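# Clip the loose flower head-down on the dryer peg

## Task

Pick up the flower lying on the table and clip it by its stem onto one of the dryer's pegs so that it hangs with its head pointing down. No stem may end up bent out of shape. At the end the dryer must still hang from its rail, and the flower that was already clipped must remain clipped.

## Robot and tools

ROBOT. Two Piper-style six-joint arms, left_arm and right_arm, each with a two-finger parallel gripper and a wrist camera. Calibrated bases in the scene frame: left_arm at (-0.021, +0.287, 0) m, right_arm at (-0.039, -0.327, 0) m, each with only a tiny yaw. The arm names do not match image left and right.

FRAME. All printed hand poses, velocities and targets use the scene frame: origin at table-top height halfway between the nominal bases, +z up, +x out over the table, left_arm on the +y side. Offsets use these same axes, and any rotation turns the gripper about its Hand target's position. On each gripper the fingers point along its own +z and close along its own y. end_effector_position is the point between the pads, roughly 5 mm short of the fingertips. Printed positions may be off by a few centimetres, more at long reach.

execute_actions(actions, cameras). actions is a list of actions; each action is a list of 1 to 15 rows; each row holds 14 numbers in [-1, 1]: dx, dy, dz, rx, ry, rz, opening for left_arm, then the same seven for right_arm, always all 14. Each row lasts one step of 1/30 s; an action is 15 steps (0.5 s) and a short table repeats its final row. dx..rz are an offset, not a pose: measured from that arm's Hand target as it was when the action began, on scene axes, where 1.0 equals 0.6 m or 180 degrees; rx, ry, rz form one rotation vector. Rows do not add up within an action, but successive actions and calls do, so sending the same offset again moves further. Six zeros re-request the current Hand target. opening is absolute: +1 fully open (0.070 m), -1 closed; a 0 is a real command, so resend the present value to leave a gripper alone. An empty actions list just reports state and images. cameras selects images: omitted or ["all"] gives all, [] none.

move(target, speed, blend, opening_speed, blocking, cameras). target is one 14-number row or a list of up to 15 rows in the same layout and scale; every row is an offset from the same starting Hand targets, not from the previous row. speed is m/s, 0.002 to 0.5 (default 0.25), one value or one per target; turning is capped at twice that in rad/s. blend (m) rounds corners of a list. opening_speed (at least 0.2 per second on the -1..+1 scale) makes finger changes gradual. Paths are straight, finish together, take at least 0.5 s and are cut off after 10 s. A later target's new opening is applied only after all arms stop there. Moves do not avoid obstacles or the other arm. blocking=false returns after about 0.5 s while the move continues. The result adds a move: line such as done, off_target, moving, held or fault, plus limits=paced (pose clipped) or limits=held (steps withheld). done means within 3 mm and 2 degrees, but says nothing about contact.

wait(seconds 0 to 10) lets the scene run holding the last commands. stop brakes a running move. zoom_image(camera, region [x0, y0, x1, y1]) enlarges part of the latest image of cam_high, cam_low, cam_left_wrist or cam_right_wrist (each 672x504), region at most 504 by 504 pixels, origin top-left. read_manual returns only licence text. finished_scene(scene) ends the current scene, given its number; it is final.

MOTION LIMITS. Each step the controller trims the commanded pose to within 70 mm and 16 degrees of the measured one, so one action may fall short; Hand target shows the trimmed command, and later offsets start from it. A gripper can stop short of its Hand target; send another action (even zeros), then the remaining gap as an offset. If an object blocks an arm it keeps pushing until you pull its target back past the gripper. Avoid paths close to an arm's own base and poses with the wrist near the first joint's axis, which can flip the shoulder.

RESULTS. Each result gives per-arm end_effector_position (m), end_effector_quat_wxyz, Hand target, Tool commands, grip_measured (same scale as opening), Joint positions (last value is finger opening in metres), joint torques (positive toward larger joint values, noisy, include arm weight), and for execute_actions some per-step positions. MOTOR HOT appears at 65 °C; at 80 °C that arm goes limp for 30 s or more. TORQUE FAULT means contact torque hit a limit (20.2 N m for waist, shoulder, elbow; 7.04 N m for the three wrist joints, whose motors give only about 4 N m) and the arm halts for 10 s. Camera calibrations are given but may be slightly off; wrist images can lag during motion.

GRIPPING. Closing from fully open takes at least 1 s. To hold something, command about 0.05 below grip_measured at first contact for full force, less for a lighter grip; items thinner than about 2 mm get reduced force. Pad force is about 20 N; fast closing squeezes harder. Grip stems gently so they are not bent.

AVOID. Dropping objects, releasing things that are still moving, anything leaving the table, fast impacts, hard presses, and contact between the two arms (the clearance check does not block fingers and is not foolproof). Knocking the dryer off its rail or dislodging the clipped flower undoes the goal. Loose objects may occasionally be nudged by outside disturbances. Smooth, slow, low-effort motion is preferred, and long stretched-out holds heat motors.

Each tool is called after ">>>" by a JSON object that holds its "name" and its "arguments", one argument or row to a line.

## Session

>>> {"name": "execute_actions", "arguments": {
  "actions": []
}}

Scene clock: 0.00 s.
left_arm: end_effector_position=(+0.2501, +0.5786, +0.3790) grip_measured=+0.98 end_effector_quat_wxyz=(+0.531, -0.510, +0.666, +0.119) | right_arm: end_effector_position=(+0.1064, -0.0580, +0.1523) grip_measured=+1.00 end_effector_quat_wxyz=(+0.234, +0.066, +0.968, +0.064)
Joint positions: left_arm=[0.82 1.27 -1.358 0.167 0.602 -0.613 0.069] | right_arm=[1.405 1.46 -1.044 -0.513 1.107 1.737 0.07]
Joint torques (N m): no reading
Hand target: left_arm +0.2501, +0.5786, +0.3790; +0.531, -0.510, +0.666, +0.119 | right_arm +0.1064, -0.0580, +0.1523; +0.234, +0.066, +0.968, +0.064
Tool commands: left_gripper/opening=+1.0 right_gripper/opening=+1.0

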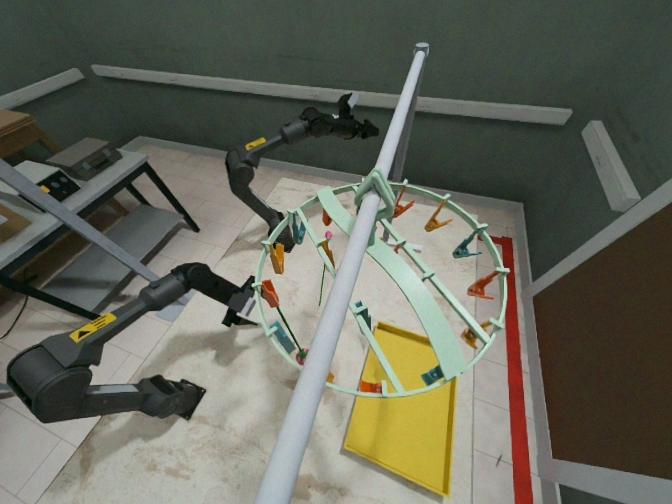

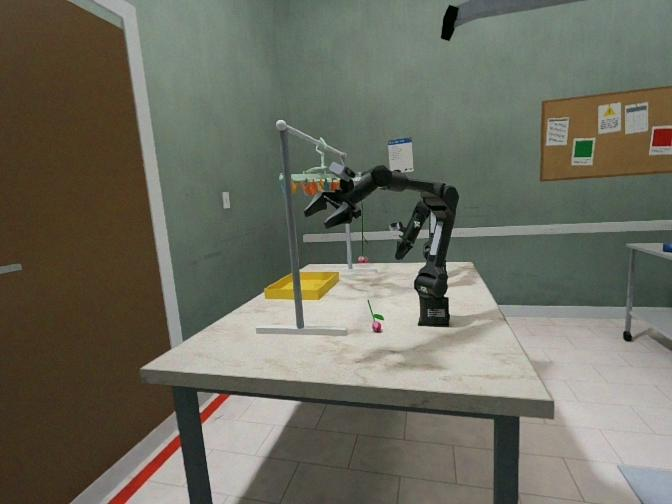

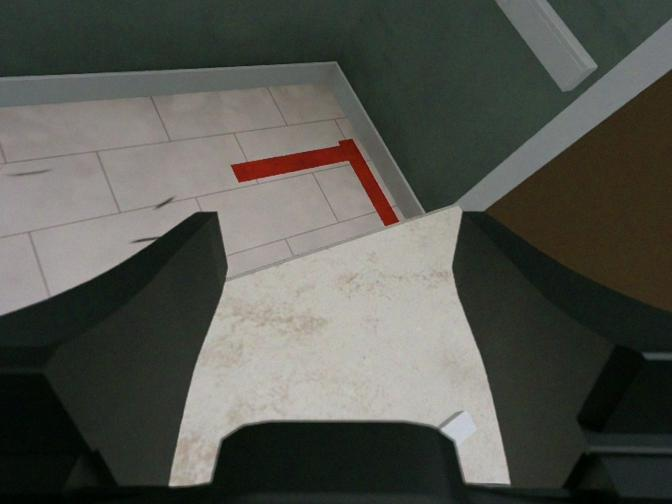

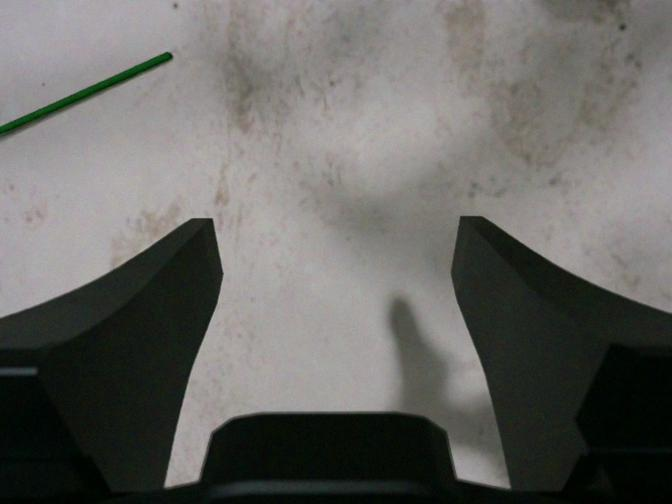

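>>> {"name": "zoom_image", "arguments": {
  "camera": "cam_high",
  "region": [220, 170, 400, 305]
}}

>>> {"name": "zoom_image", "arguments": {
  "camera": "cam_high",
  "region": [240, 270, 400, 410]
}}

>>> {"name": "zoom_image", "arguments": {
  "camera": "cam_low",
  "region": [260, 110, 440, 280]
}}

>>> {"name": "zoom_image", "arguments": {
  "camera": "cam_high",
  "region": [370, 170, 530, 400]
}}

>>> {"name": "zoom_image", "arguments": {
  "camera": "cam_low",
  "region": [330, 280, 420, 350]
}}

Scaled by 2.800 from the camera's 672x504 image, which has a finer 960x720 frame.

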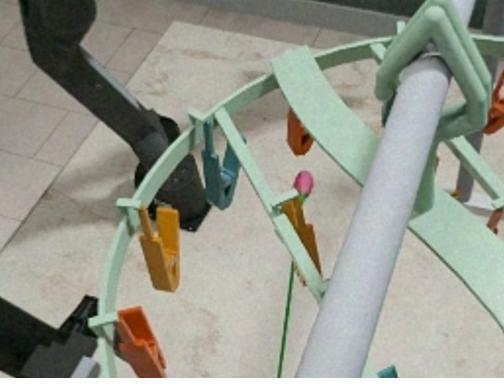

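Scaled by 3.150 from the camera's 672x504 image, which has a finer 960x720 frame.

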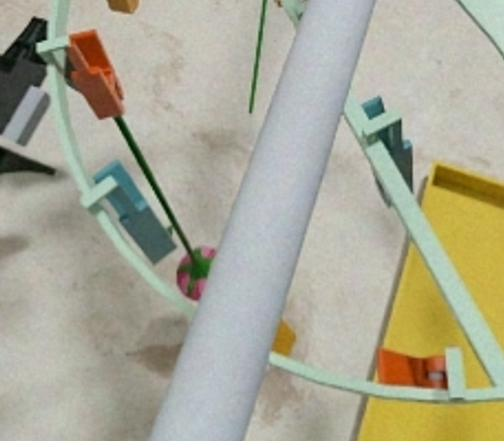

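Scaled by 2.800 from the camera's 672x504 image, which has a finer 960x720 frame.

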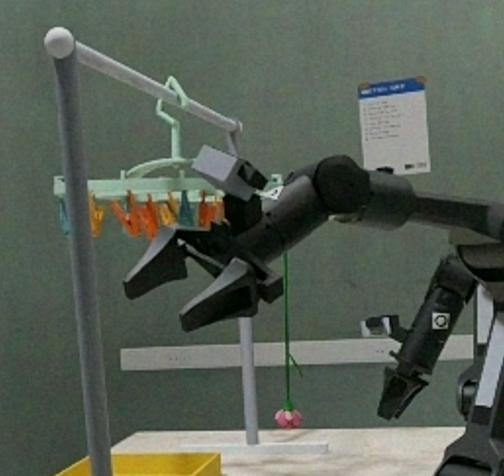

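Scaled by 2.191 from the camera's 672x504 image, which has a finer 960x720 frame.

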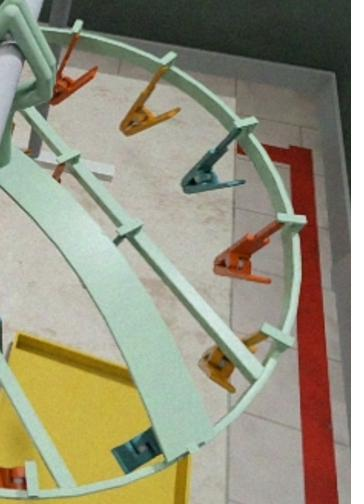

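Scaled by 5.600 from the camera's 672x504 image, which has a finer 960x720 frame.

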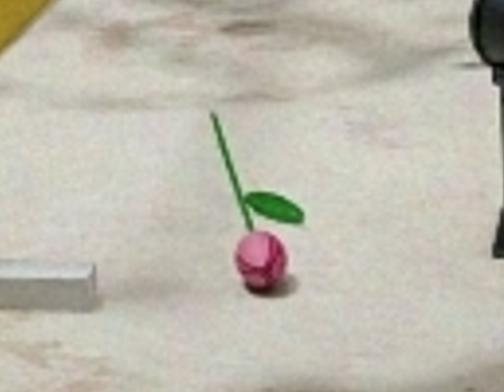

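>>> {"name": "move", "arguments": {
  "target": [-0.08,-0.6,-0.2,0.2725,0.43,-0.778,1,0.023,-0.037,0.48,-0.062,-0.348,0,1]
}}

Scene clock: 7.87 s.
left_arm: end_effector_position=(+0.2023, +0.2184, +0.2586) grip_measured=+0.98 end_effector_quat_wxyz=(+0.239, +0.681, +0.681, +0.127) | right_arm: end_effector_position=(+0.1209, -0.0800, +0.4402) grip_measured=+1.00 end_effector_quat_wxyz=(+0.700, -0.192, +0.660, +0.192)
Joint positions: left_arm=[-0.246 0.985 -1.086 0 1.211 1.275 0.069] | right_arm=[1.792 1.023 -1.024 -1.597 1.231 1.481 0.07]
Joint torques (N m): left_arm=[0.84 -1.25 -3.15 -0.05 -0.16 0.18] | right_arm=[0.3 -2.88 -5.75 -1.04 0.1 0.07]
Hand target: left_arm +0.2021, +0.2186, +0.2590; +0.118, +0.701, +0.701, +0.062 | right_arm +0.1202, -0.0802, +0.4403; +0.711, -0.096, +0.690, +0.097
Off the commanded pose: left_arm 0.001 m, 31 deg; orientation clipped | right_arm 0.001 m, 32 deg; orientation clipped.
joint sent to its limit (left arm) — joint 5 (wrist pitch), upper limit. The joint targets are off in orientation, not in position.
joint sent to its limit (right arm) — joint 5 (wrist pitch), upper limit. The joint targets are off in orientation, not in position.
move: off_target (left_arm, right_arm); limits=paced
camera_calibration:
cam_left_wrist: T_world_to_cam=[[-0.858669, -0.0331566, -0.511457, 0.314465], [-0.254495, 0.893775, 0.369322, -0.240234], [0.444882, 0.447289, -0.775895, 0.133607], [0, 0, 0, 1]]
cam_right_wrist: T_world_to_cam=[[0.52062, -0.853739, -0.00917166, -0.127691], [-0.435016, -0.256004, -0.863263, 0.414492], [0.734653, 0.453422, -0.504671, 0.294739], [0, 0, 0, 1]]

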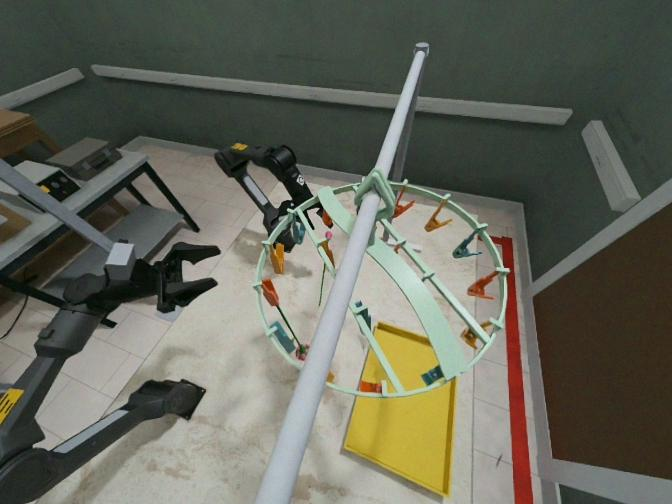

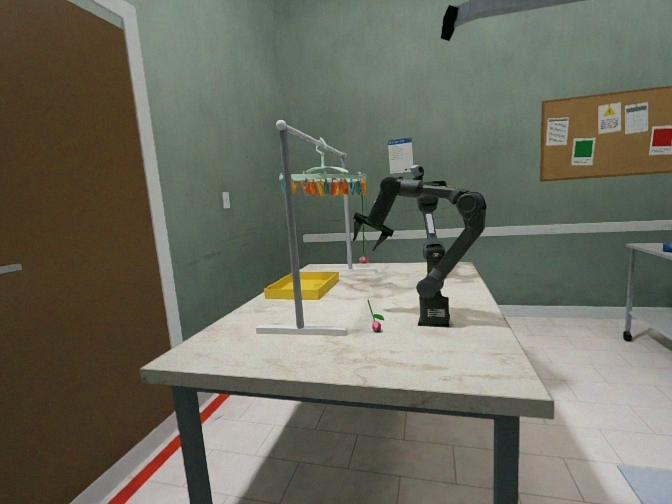

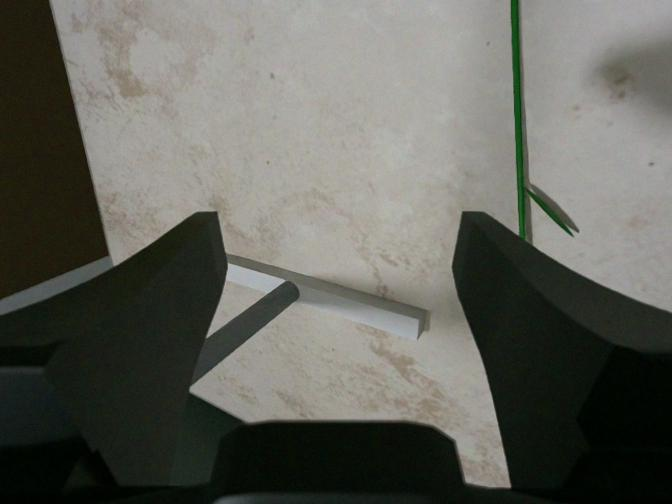

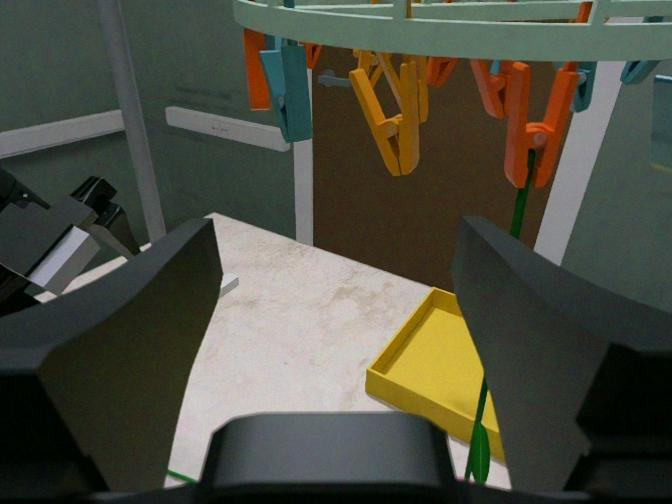

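>>> {"name": "move", "arguments": {
  "target": [0.0298,-0.164,-0.265,0.0149,0.084,0.0793,1,0,0,0,0,0,0,1]
}}

Scene clock: 10.87 s.
left_arm: end_effector_position=(+0.2202, +0.1200, +0.0998) grip_measured=+0.98 end_effector_quat_wxyz=(+0.000, +0.613, +0.790, +0.000) | right_arm: end_effector_position=(+0.1210, -0.0800, +0.4402) grip_measured=+1.00 end_effector_quat_wxyz=(+0.700, -0.192, +0.660, +0.193)
Joint positions: left_arm=[-0.554 1.63 -1.127 0 1.156 0.715 0.069] | right_arm=[1.791 1.023 -1.024 -1.597 1.231 1.482 0.07]
Joint torques (N m): left_arm=[-0.22 -5.07 -2.96 -0.04 -0.03 0.13] | right_arm=[1.06 -2.98 -5.7 -1 0.12 -0.08]
Hand target: left_arm +0.2200, +0.1202, +0.1000; +0.000, +0.613, +0.790, +0.000 | right_arm +0.1202, -0.0802, +0.4403; +0.711, -0.096, +0.690, +0.097
Off the commanded pose: left_arm 0.000 m, 0 deg | right_arm 0.001 m, 16 deg.
joint sent to its limit (right arm) — joint 5 (wrist pitch), upper limit. The joint targets are off in orientation, not in position.
move: off_target (right_arm)
camera_calibration:
cam_left_wrist: T_world_to_cam=[[-0.971069, -0.238335, -0.0148535, 0.245168], [-0.202768, 0.790106, 0.578462, -0.108897], [-0.126132, 0.564738, -0.815574, 0.162028], [0, 0, 0, 1]]
cam_right_wrist: T_world_to_cam=[[0.520419, -0.853852, -0.0100449, -0.127355], [-0.435479, -0.255267, -0.863248, 0.414614], [0.734522, 0.453625, -0.50468, 0.294738], [0, 0, 0, 1]]

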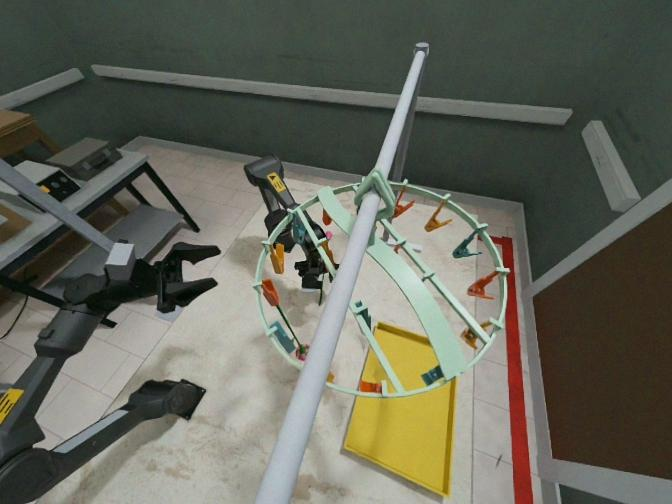

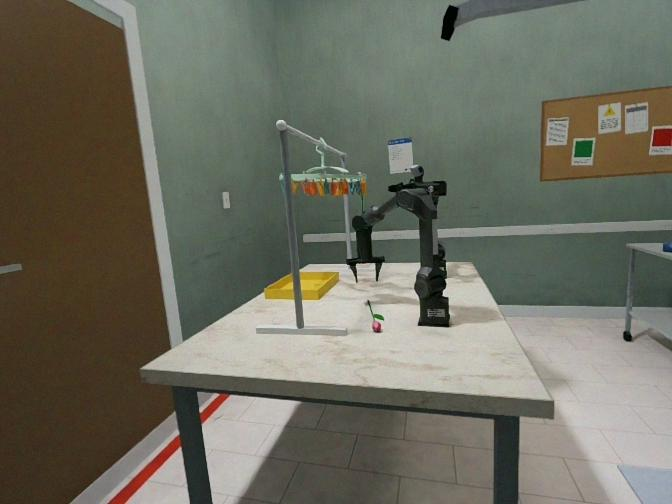

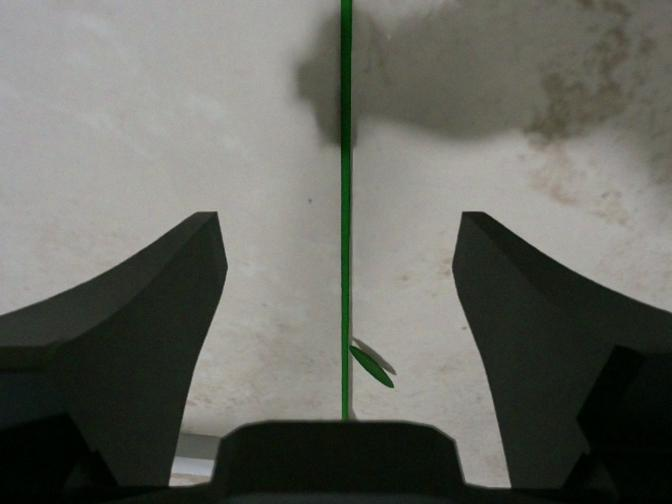

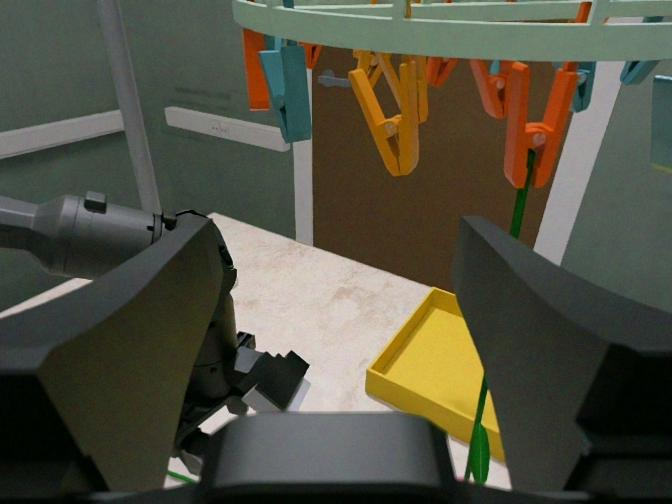

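>>> {"name": "move", "arguments": {
  "target": [0,0,-0.143,0,0,0,1,0,0,0,0,0,0,1],
  "speed": 0.1,
  "cameras": ["cam_left_wrist","cam_low"]
}}

>>> {"name": "zoom_image", "arguments": {
  "camera": "cam_low",
  "region": [320, 230, 420, 340]
}}

Scene clock: 12.20 s.
left_arm: end_effector_position=(+0.2196, +0.1205, +0.0134) grip_measured=+0.98 end_effector_quat_wxyz=(-0.001, +0.613, +0.790, +0.000) | right_arm: end_effector_position=(+0.1210, -0.0798, +0.4402) grip_measured=+1.00 end_effector_quat_wxyz=(+0.700, -0.192, +0.660, +0.192)
Joint positions: left_arm=[-0.554 1.778 -0.934 0 0.817 0.715 0.069] | right_arm=[1.791 1.024 -1.024 -1.598 1.231 1.482 0.07]
Joint torques (N m): left_arm=[0.47 -5.43 -2.81 -0.03 -0.04 0.19] | right_arm=[0.99 -2.87 -6.15 -0.93 0.05 -0.04]
Hand target: left_arm +0.2200, +0.1202, +0.0142; +0.000, +0.613, +0.790, +0.000 | right_arm +0.1202, -0.0802, +0.4403; +0.711, -0.096, +0.690, +0.097
Off the commanded pose: left_arm 0.001 m, 0 deg | right_arm 0.001 m, 16 deg.
joint sent to its limit (right arm) — joint 5 (wrist pitch), upper limit. The joint targets are off in orientation, not in position.
move: off_target (right_arm)
camera_calibration:
cam_left_wrist: T_world_to_cam=[[-0.971122, -0.238229, -0.0130269, 0.243323], [-0.201399, 0.789266, 0.580084, -0.0596596], [-0.127911, 0.565956, -0.814452, 0.0915115], [0, 0, 0, 1]]
Images, in order: cam_low, cam_left_wrist.

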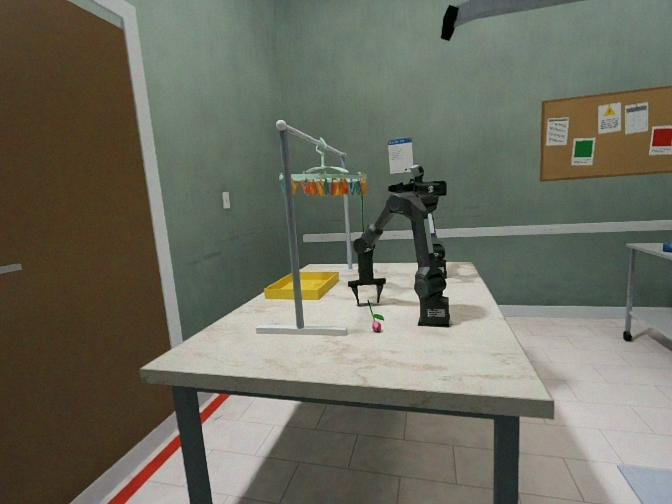

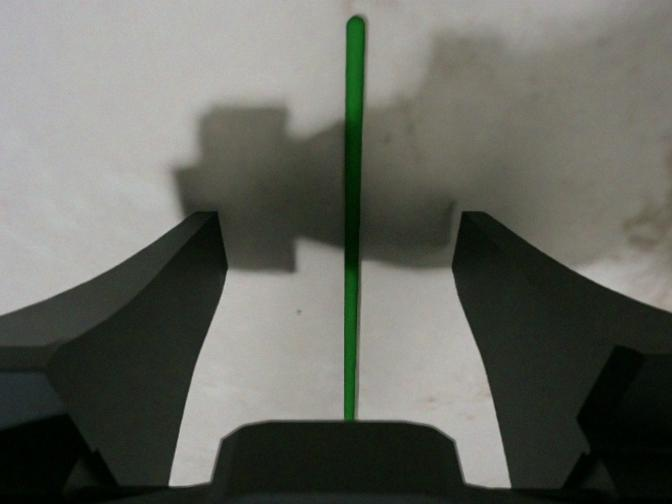

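Scaled by 4.582 from the camera's 672x504 image, which has a finer 960x720 frame.

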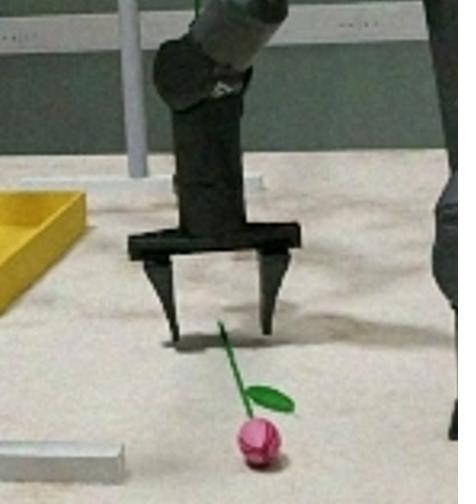

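>>> {"name": "move", "arguments": {
  "target": [-0.006,-0.0017,-0.01,0,0,0,1,0,0,0,0,0,0,1],
  "speed": 0.04,
  "cameras": ["cam_left_wrist"]
}}

>>> {"name": "move", "arguments": {
  "target": [0,0,0,0,0,0,-1,0,0,0,0,0,0,1],
  "opening_speed": 1.2,
  "cameras": ["cam_left_wrist"]
}}

>>> {"name": "move", "arguments": {
  "target": [0,0,0.12,0,0,0,-1,0,0,0,0,0,0,1],
  "speed": 0.1
}}

Scene clock: 13.07 s.
left_arm: end_effector_position=(+0.2167, +0.1192, +0.0085) grip_measured=+0.98 end_effector_quat_wxyz=(+0.000, +0.613, +0.790, +0.000) | right_arm: end_effector_position=(+0.1210, -0.0800, +0.4404) grip_measured=+1.00 end_effector_quat_wxyz=(+0.700, -0.192, +0.660, +0.193)
Joint positions: left_arm=[-0.563 1.783 -0.916 0 0.79 0.706 0.069] | right_arm=[1.791 1.023 -1.024 -1.598 1.231 1.482 0.07]
Joint torques (N m): left_arm=[-0.61 -4.08 -1.84 -0.08 -0.3 0.01] | right_arm=[1.15 -2.96 -5.67 -0.95 -0.01 -0.03]
Hand target: left_arm +0.2164, +0.1192, +0.0082; +0.000, +0.613, +0.790, +0.000 | right_arm +0.1202, -0.0802, +0.4403; +0.711, -0.096, +0.690, +0.097
Off the commanded pose: left_arm 0.000 m, 0 deg | right_arm 0.001 m, 16 deg.
joint sent to its limit (right arm) — joint 5 (wrist pitch), upper limit. The joint targets are off in orientation, not in position.
move: off_target (right_arm)
camera_calibration:
cam_left_wrist: T_world_to_cam=[[-0.970947, -0.238809, -0.0152324, 0.240264], [-0.203435, 0.790253, 0.578026, -0.0560671], [-0.126001, 0.564332, -0.815876, 0.0875895], [0, 0, 0, 1]]
Images, in order: cam_left_wrist.

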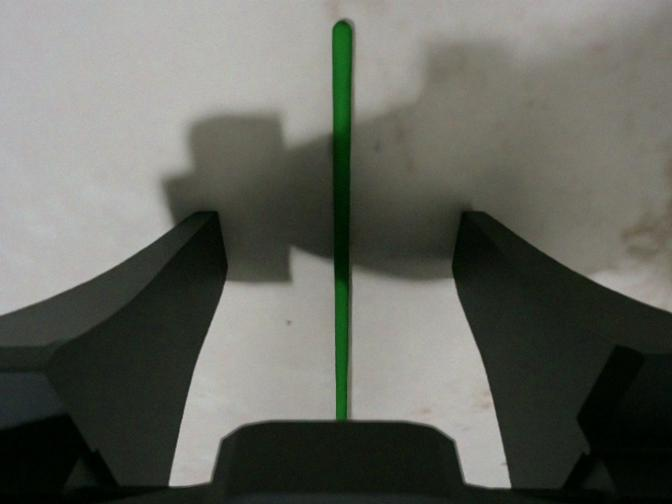

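Scene clock: 14.93 s.
left_arm: end_effector_position=(+0.2166, +0.1190, +0.0085) grip_measured=-0.90 end_effector_quat_wxyz=(+0.000, +0.613, +0.790, +0.000) | right_arm: end_effector_position=(+0.1210, -0.0800, +0.4404) grip_measured=+1.00 end_effector_quat_wxyz=(+0.700, -0.192, +0.660, +0.193)
Joint positions: left_arm=[-0.564 1.783 -0.916 0 0.79 0.706 0.003] | right_arm=[1.791 1.023 -1.024 -1.598 1.231 1.482 0.07]
Joint torques (N m): left_arm=[-0.63 -4.13 -1.9 -0.15 -0.32 0.01] | right_arm=[1.04 -2.73 -5.92 -0.88 0 -0.06]
Hand target: left_arm +0.2164, +0.1192, +0.0082; +0.000, +0.613, +0.790, +0.000 | right_arm +0.1202, -0.0802, +0.4403; +0.711, -0.096, +0.690, +0.097
Off the commanded pose: left_arm 0.000 m, 0 deg | right_arm 0.001 m, 16 deg.
joint sent to its limit (right arm) — joint 5 (wrist pitch), upper limit. The joint targets are off in orientation, not in position.
move: off_target (right_arm)
camera_calibration:
cam_left_wrist: T_world_to_cam=[[-0.971155, -0.237962, -0.0152324, 0.240017], [-0.202745, 0.79043, 0.578026, -0.0561033], [-0.125508, 0.564441, -0.815876, 0.0875685], [0, 0, 0, 1]]
Images, in order: cam_left_wrist.

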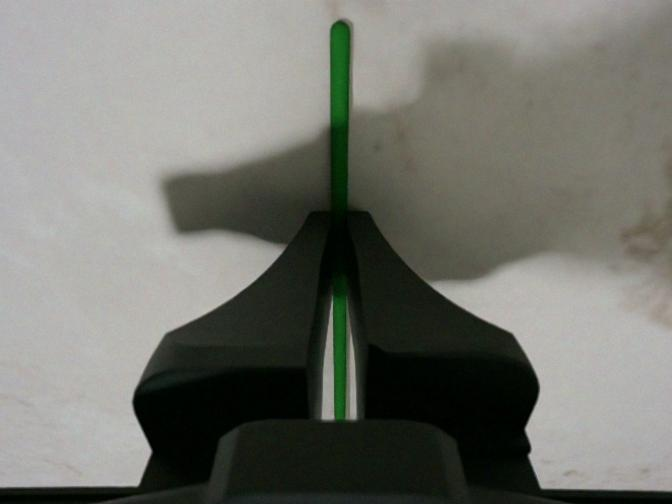

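Scene clock: 16.00 s.
left_arm: end_effector_position=(+0.2166, +0.1190, +0.0809) grip_measured=-0.90 end_effector_quat_wxyz=(+0.001, +0.613, +0.790, +0.000) | right_arm: end_effector_position=(+0.1210, -0.0800, +0.4404) grip_measured=+1.00 end_effector_quat_wxyz=(+0.700, -0.192, +0.660, +0.193)
Joint positions: left_arm=[-0.564 1.645 -1.066 0 1.077 0.706 0.003] | right_arm=[1.791 1.023 -1.024 -1.598 1.231 1.482 0.07]
Joint torques (N m): left_arm=[-0.6 -3.88 -2.32 -0.28 -0.3 0.12] | right_arm=[1.03 -3.05 -6.49 -0.83 -0.01 0.03]
Hand target: left_arm +0.2164, +0.1192, +0.0802; +0.000, +0.613, +0.790, +0.000 | right_arm +0.1202, -0.0802, +0.4403; +0.711, -0.096, +0.690, +0.097
Off the commanded pose: left_arm 0.001 m, 0 deg | right_arm 0.001 m, 16 deg.
joint sent to its limit (right arm) — joint 5 (wrist pitch), upper limit. The joint targets are off in orientation, not in position.
move: off_target (right_arm)
camera_calibration:
cam_left_wrist: T_world_to_cam=[[-0.971126, -0.238039, -0.0158451, 0.241244], [-0.203232, 0.790681, 0.577512, -0.0977921], [-0.124942, 0.564057, -0.816229, 0.146639], [0, 0, 0, 1]]
cam_right_wrist: T_world_to_cam=[[0.520227, -0.853972, -0.00974407, -0.127522], [-0.434802, -0.25502, -0.863662, 0.414895], [0.735059, 0.453537, -0.503977, 0.294436], [0, 0, 0, 1]]

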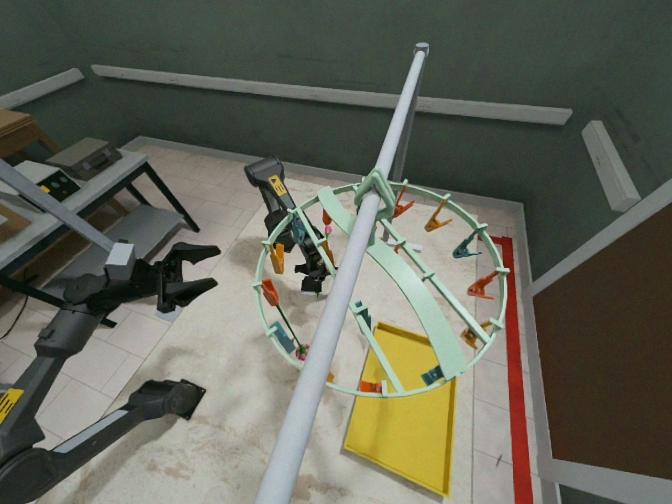

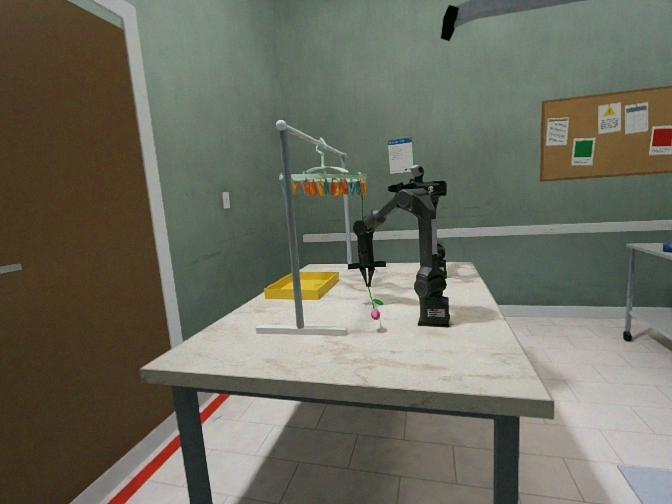

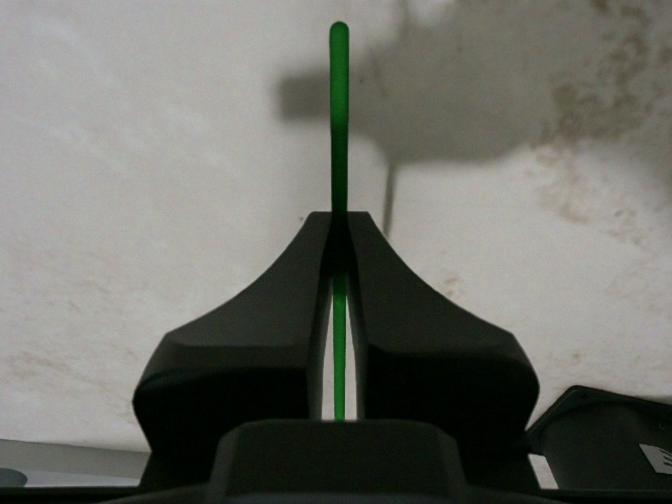

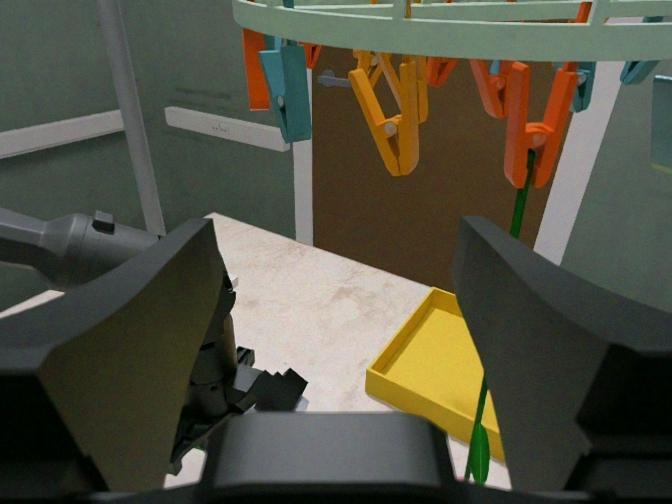

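>>> {"name": "move", "arguments": {
  "target": [
    [0,0.03,0.2,-0.1,-0.026,0,-1,0,0,0,0,0,0,1],
    [0.02,0.05,0.42,-0.485,-0.125,0,-1,0,0,0,0,0,0,1]
  ],
  "speed": 0.2,
  "blend": 0.03
}}

>>> {"name": "zoom_image", "arguments": {
  "camera": "cam_low",
  "region": [270, 130, 450, 340]
}}

Scene clock: 20.83 s.
left_arm: end_effector_position=(+0.2285, +0.1482, +0.3323) grip_measured=-0.90 end_effector_quat_wxyz=(+0.612, +0.330, +0.657, -0.293) | right_arm: end_effector_position=(+0.1210, -0.0800, +0.4404) grip_measured=+1.00 end_effector_quat_wxyz=(+0.700, -0.192, +0.660, +0.193)
Joint positions: left_arm=[0.358 0.96 -0.68 -1.557 1.211 1.766 0.003] | right_arm=[1.791 1.023 -1.024 -1.598 1.231 1.482 0.07]
Joint torques (N m): left_arm=[0.85 -1.68 -2.82 -1.17 0.11 0.21] | right_arm=[0.88 -3.05 -5.68 -0.87 -0.06 -0.1]
Hand target: left_arm +0.2284, +0.1492, +0.3322; +0.580, +0.401, +0.593, -0.389 | right_arm +0.1202, -0.0802, +0.4403; +0.711, -0.096, +0.690, +0.097
Off the commanded pose: left_arm 0.001 m, 24 deg; orientation clipped | right_arm 0.001 m, 16 deg.
joint sent to its limit (left arm) — joint 5 (wrist pitch), upper limit. The joint targets are off in orientation, not in position.
joint sent to its limit (right arm) — joint 5 (wrist pitch), upper limit. The joint targets are off in orientation, not in position.
move: off_target (left_arm, right_arm); limits=paced
camera_calibration:
cam_left_wrist: T_world_to_cam=[[-0.782653, -0.62173, -0.0300891, 0.282199], [-0.380953, 0.516664, -0.766768, 0.264191], [0.492269, -0.588651, -0.641218, 0.308508], [0, 0, 0, 1]]
cam_right_wrist: T_world_to_cam=[[0.520227, -0.853972, -0.00972758, -0.127524], [-0.434798, -0.255035, -0.863659, 0.41489], [0.73506, 0.453529, -0.503982, 0.294434], [0, 0, 0, 1]]

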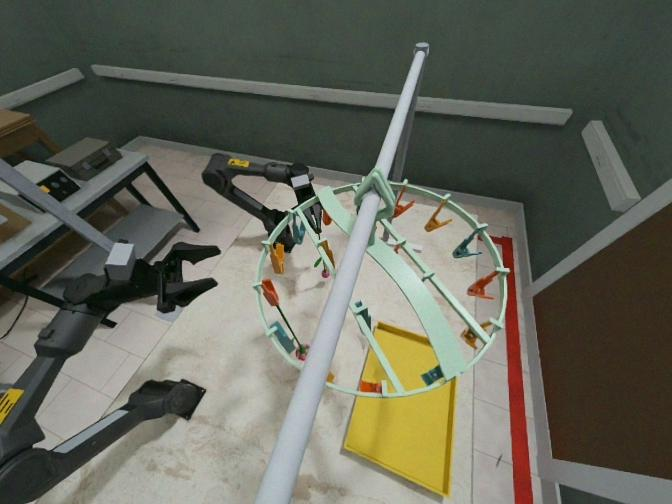

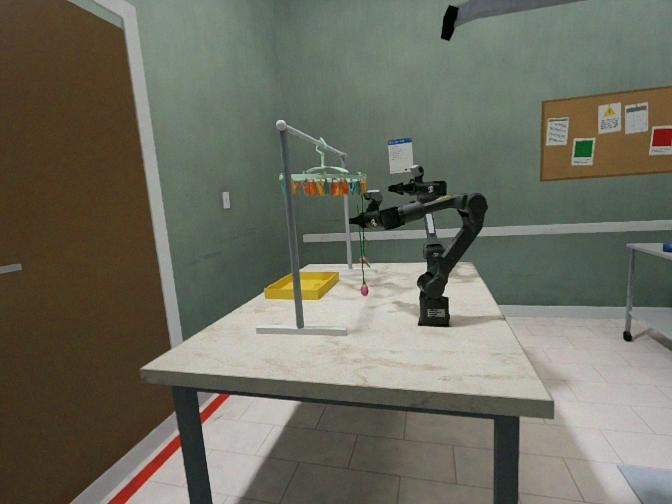

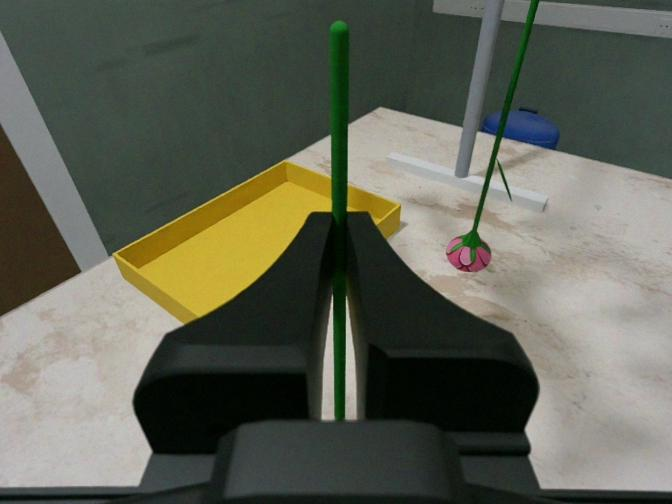

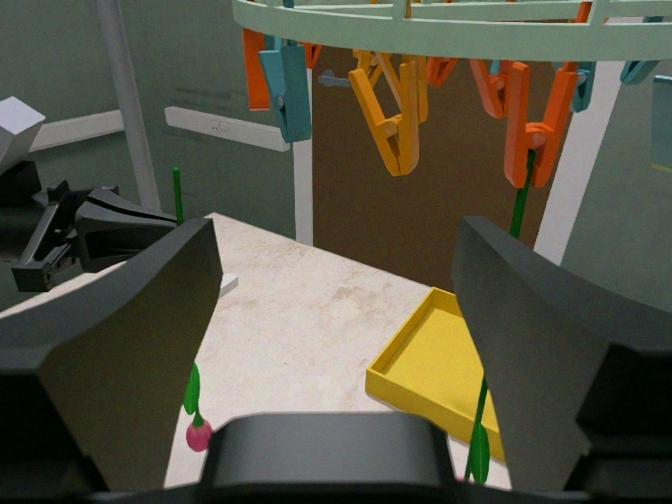

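Scaled by 2.400 from the camera's 672x504 image, which has a finer 960x720 frame.

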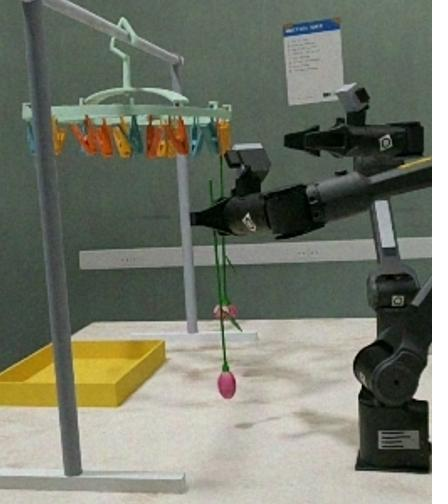

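>>> {"name": "move", "arguments": {
  "target": [0,0,0,0,0,0,-1,0.1167,0.05,0.015,0.0206,-0.071,-0.0035,1],
  "speed": 0.15
}}

Scene clock: 22.87 s.
left_arm: end_effector_position=(+0.2287, +0.1483, +0.3322) grip_measured=-0.90 end_effector_quat_wxyz=(+0.612, +0.329, +0.657, -0.293) | right_arm: end_effector_position=(+0.1905, -0.0500, +0.4495) grip_measured=+1.00 end_effector_quat_wxyz=(+0.750, -0.088, +0.648, +0.100)
Joint positions: left_arm=[0.358 0.961 -0.679 -1.559 1.211 1.767 0.003] | right_arm=[1.494 1.322 -1.192 -1.741 1.231 1.667 0.07]
Joint torques (N m): left_arm=[0.84 -1.71 -3.7 -0.89 0.09 0] | right_arm=[1.09 -6.05 -5.67 -0.73 0.15 0.04]
Hand target: left_arm +0.2284, +0.1492, +0.3322; +0.580, +0.401, +0.593, -0.389 | right_arm +0.1902, -0.0502, +0.4493; +0.786, -0.080, +0.604, +0.104
Off the commanded pose: left_arm 0.001 m, 16 deg | right_arm 0.000 m, 7 deg.
joint read past its limit (right arm) — joint 4 (forearm roll), lower limit; joint 5 (wrist pitch), upper limit.
joint sent to its limit (left arm) — joint 5 (wrist pitch), upper limit. The joint targets are off in orientation, not in position.
joint sent to its limit (right arm) — joint 4 (forearm roll), lower limit; joint 5 (wrist pitch), upper limit. The joint targets are off in orientation, not in position.
move: off_target (left_arm, right_arm)
camera_calibration:
cam_left_wrist: T_world_to_cam=[[-0.782483, -0.621997, -0.0289988, 0.282051], [-0.381263, 0.515415, -0.767454, 0.264648], [0.4923, -0.589463, -0.640448, 0.308238], [0, 0, 0, 1]]
cam_right_wrist: T_world_to_cam=[[0.263571, -0.964379, -0.0224551, -0.0888208], [-0.414029, -0.0920706, -0.905595, 0.483743], [0.871269, 0.247986, -0.423548, 0.16197], [0, 0, 0, 1]]

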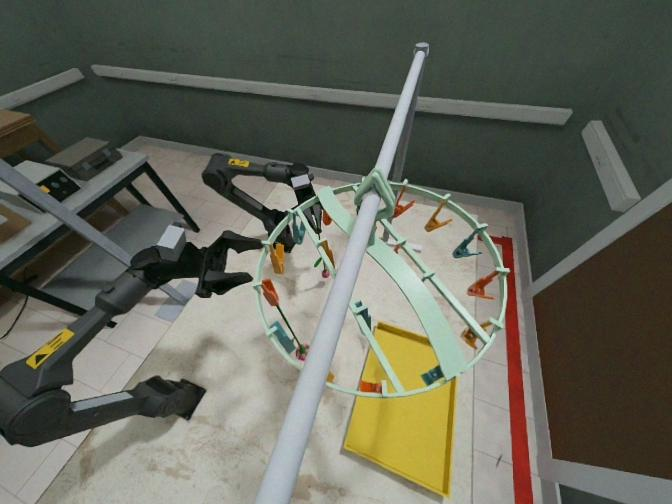

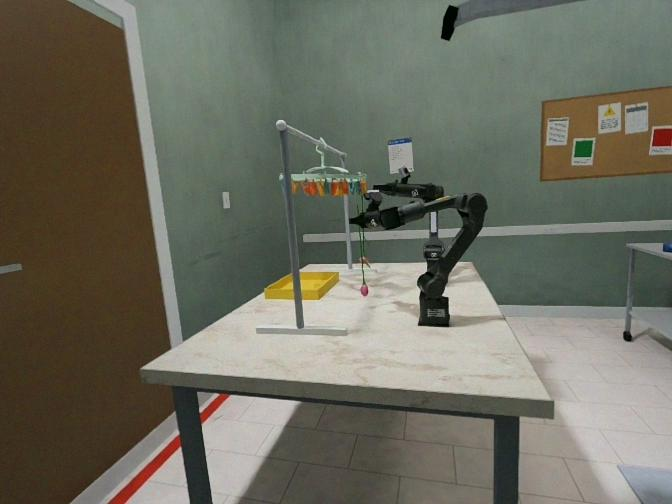

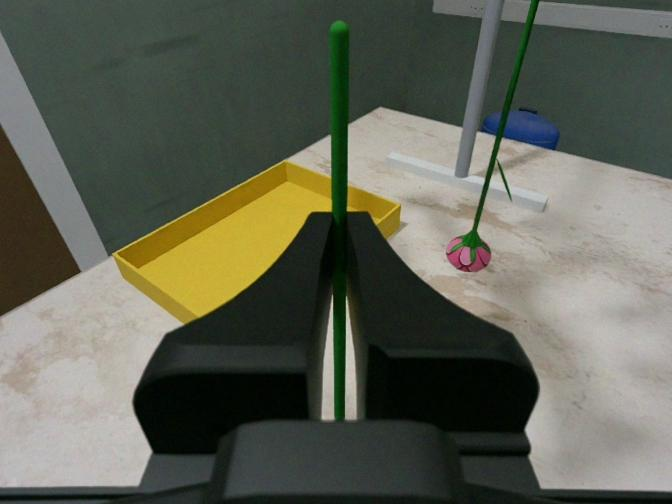

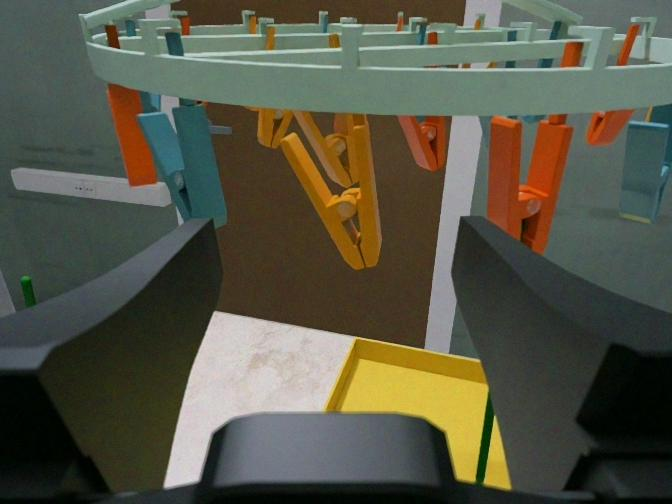

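>>> {"name": "move", "arguments": {
  "target": [0,0,0,0,0,0,-1,0.098,0.0237,0.0228,0,0,0,0.6],
  "speed": 0.06
}}

>>> {"name": "zoom_image", "arguments": {
  "camera": "cam_high",
  "region": [220, 210, 340, 310]
}}

Scene clock: 24.63 s.
left_arm: end_effector_position=(+0.2287, +0.1483, +0.3321) grip_measured=-0.90 end_effector_quat_wxyz=(+0.612, +0.329, +0.657, -0.293) | right_arm: end_effector_position=(+0.2493, -0.0359, +0.4634) grip_measured=+0.60 end_effector_quat_wxyz=(+0.751, -0.081, +0.648, +0.096)
Joint positions: left_arm=[0.358 0.961 -0.679 -1.559 1.211 1.767 0.003] | right_arm=[1.265 1.426 -1.343 -1.741 1.013 1.661 0.056]
Joint torques (N m): left_arm=[0.88 -1.74 -2.76 -0.9 0.05 0] | right_arm=[0.96 -7.7 -5.95 -0.9 0.17 -0.12]
Hand target: left_arm +0.2284, +0.1492, +0.3322; +0.580, +0.401, +0.593, -0.389 | right_arm +0.2490, -0.0360, +0.4630; +0.786, -0.080, +0.604, +0.104
Off the commanded pose: left_arm 0.001 m, 16 deg | right_arm 0.001 m, 7 deg.
joint sent to its limit (left arm) — joint 5 (wrist pitch), upper limit. The joint targets are off in orientation, not in position.
joint sent to its limit (right arm) — joint 4 (forearm roll), lower limit. The joint targets are off in orientation, not in position.
move: off_target (left_arm, right_arm)
camera_calibration:
cam_left_wrist: T_world_to_cam=[[-0.782473, -0.622011, -0.0289499, 0.282049], [-0.38131, 0.515397, -0.767443, 0.264651], [0.492279, -0.589465, -0.640463, 0.30824], [0, 0, 0, 1]]
cam_right_wrist: T_world_to_cam=[[0.248593, -0.968234, -0.0269147, -0.0847245], [-0.415757, -0.0815659, -0.905811, 0.522803], [0.874841, 0.236369, -0.422827, 0.11145], [0, 0, 0, 1]]

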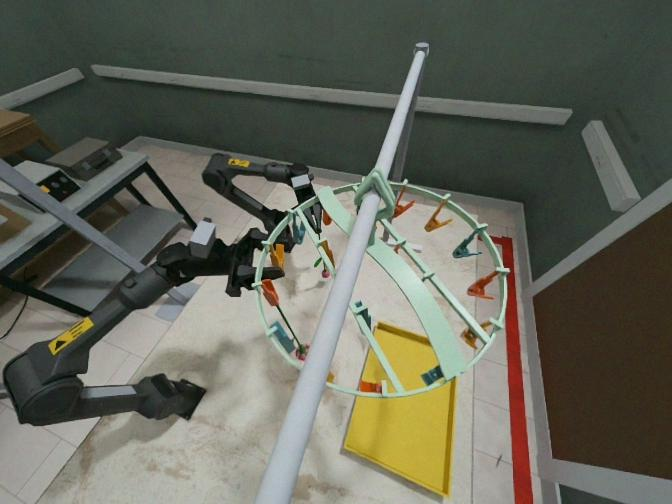

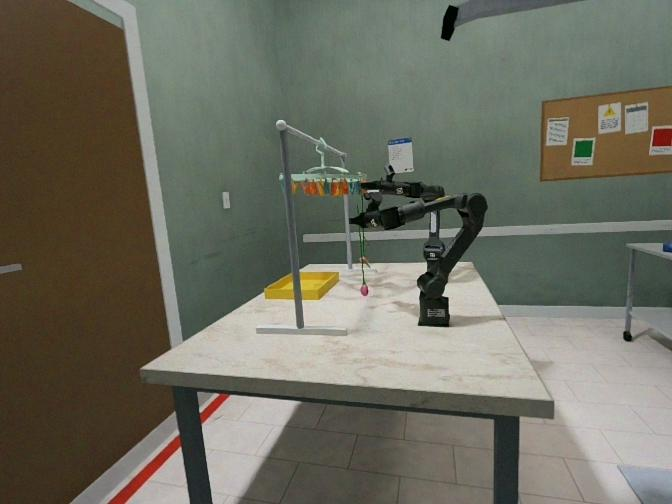

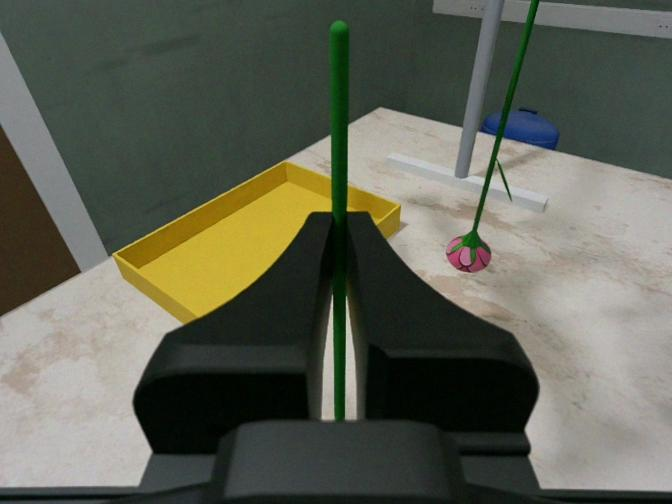

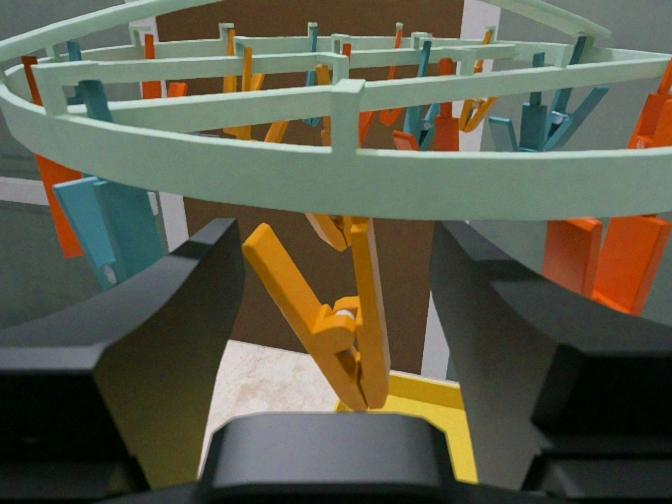

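Scaled by 4.200 from the camera's 672x504 image, which has a finer 960x720 frame.

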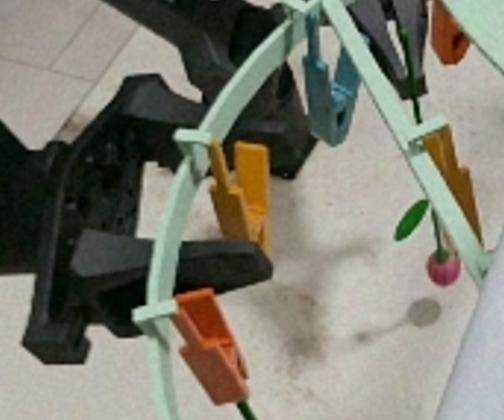

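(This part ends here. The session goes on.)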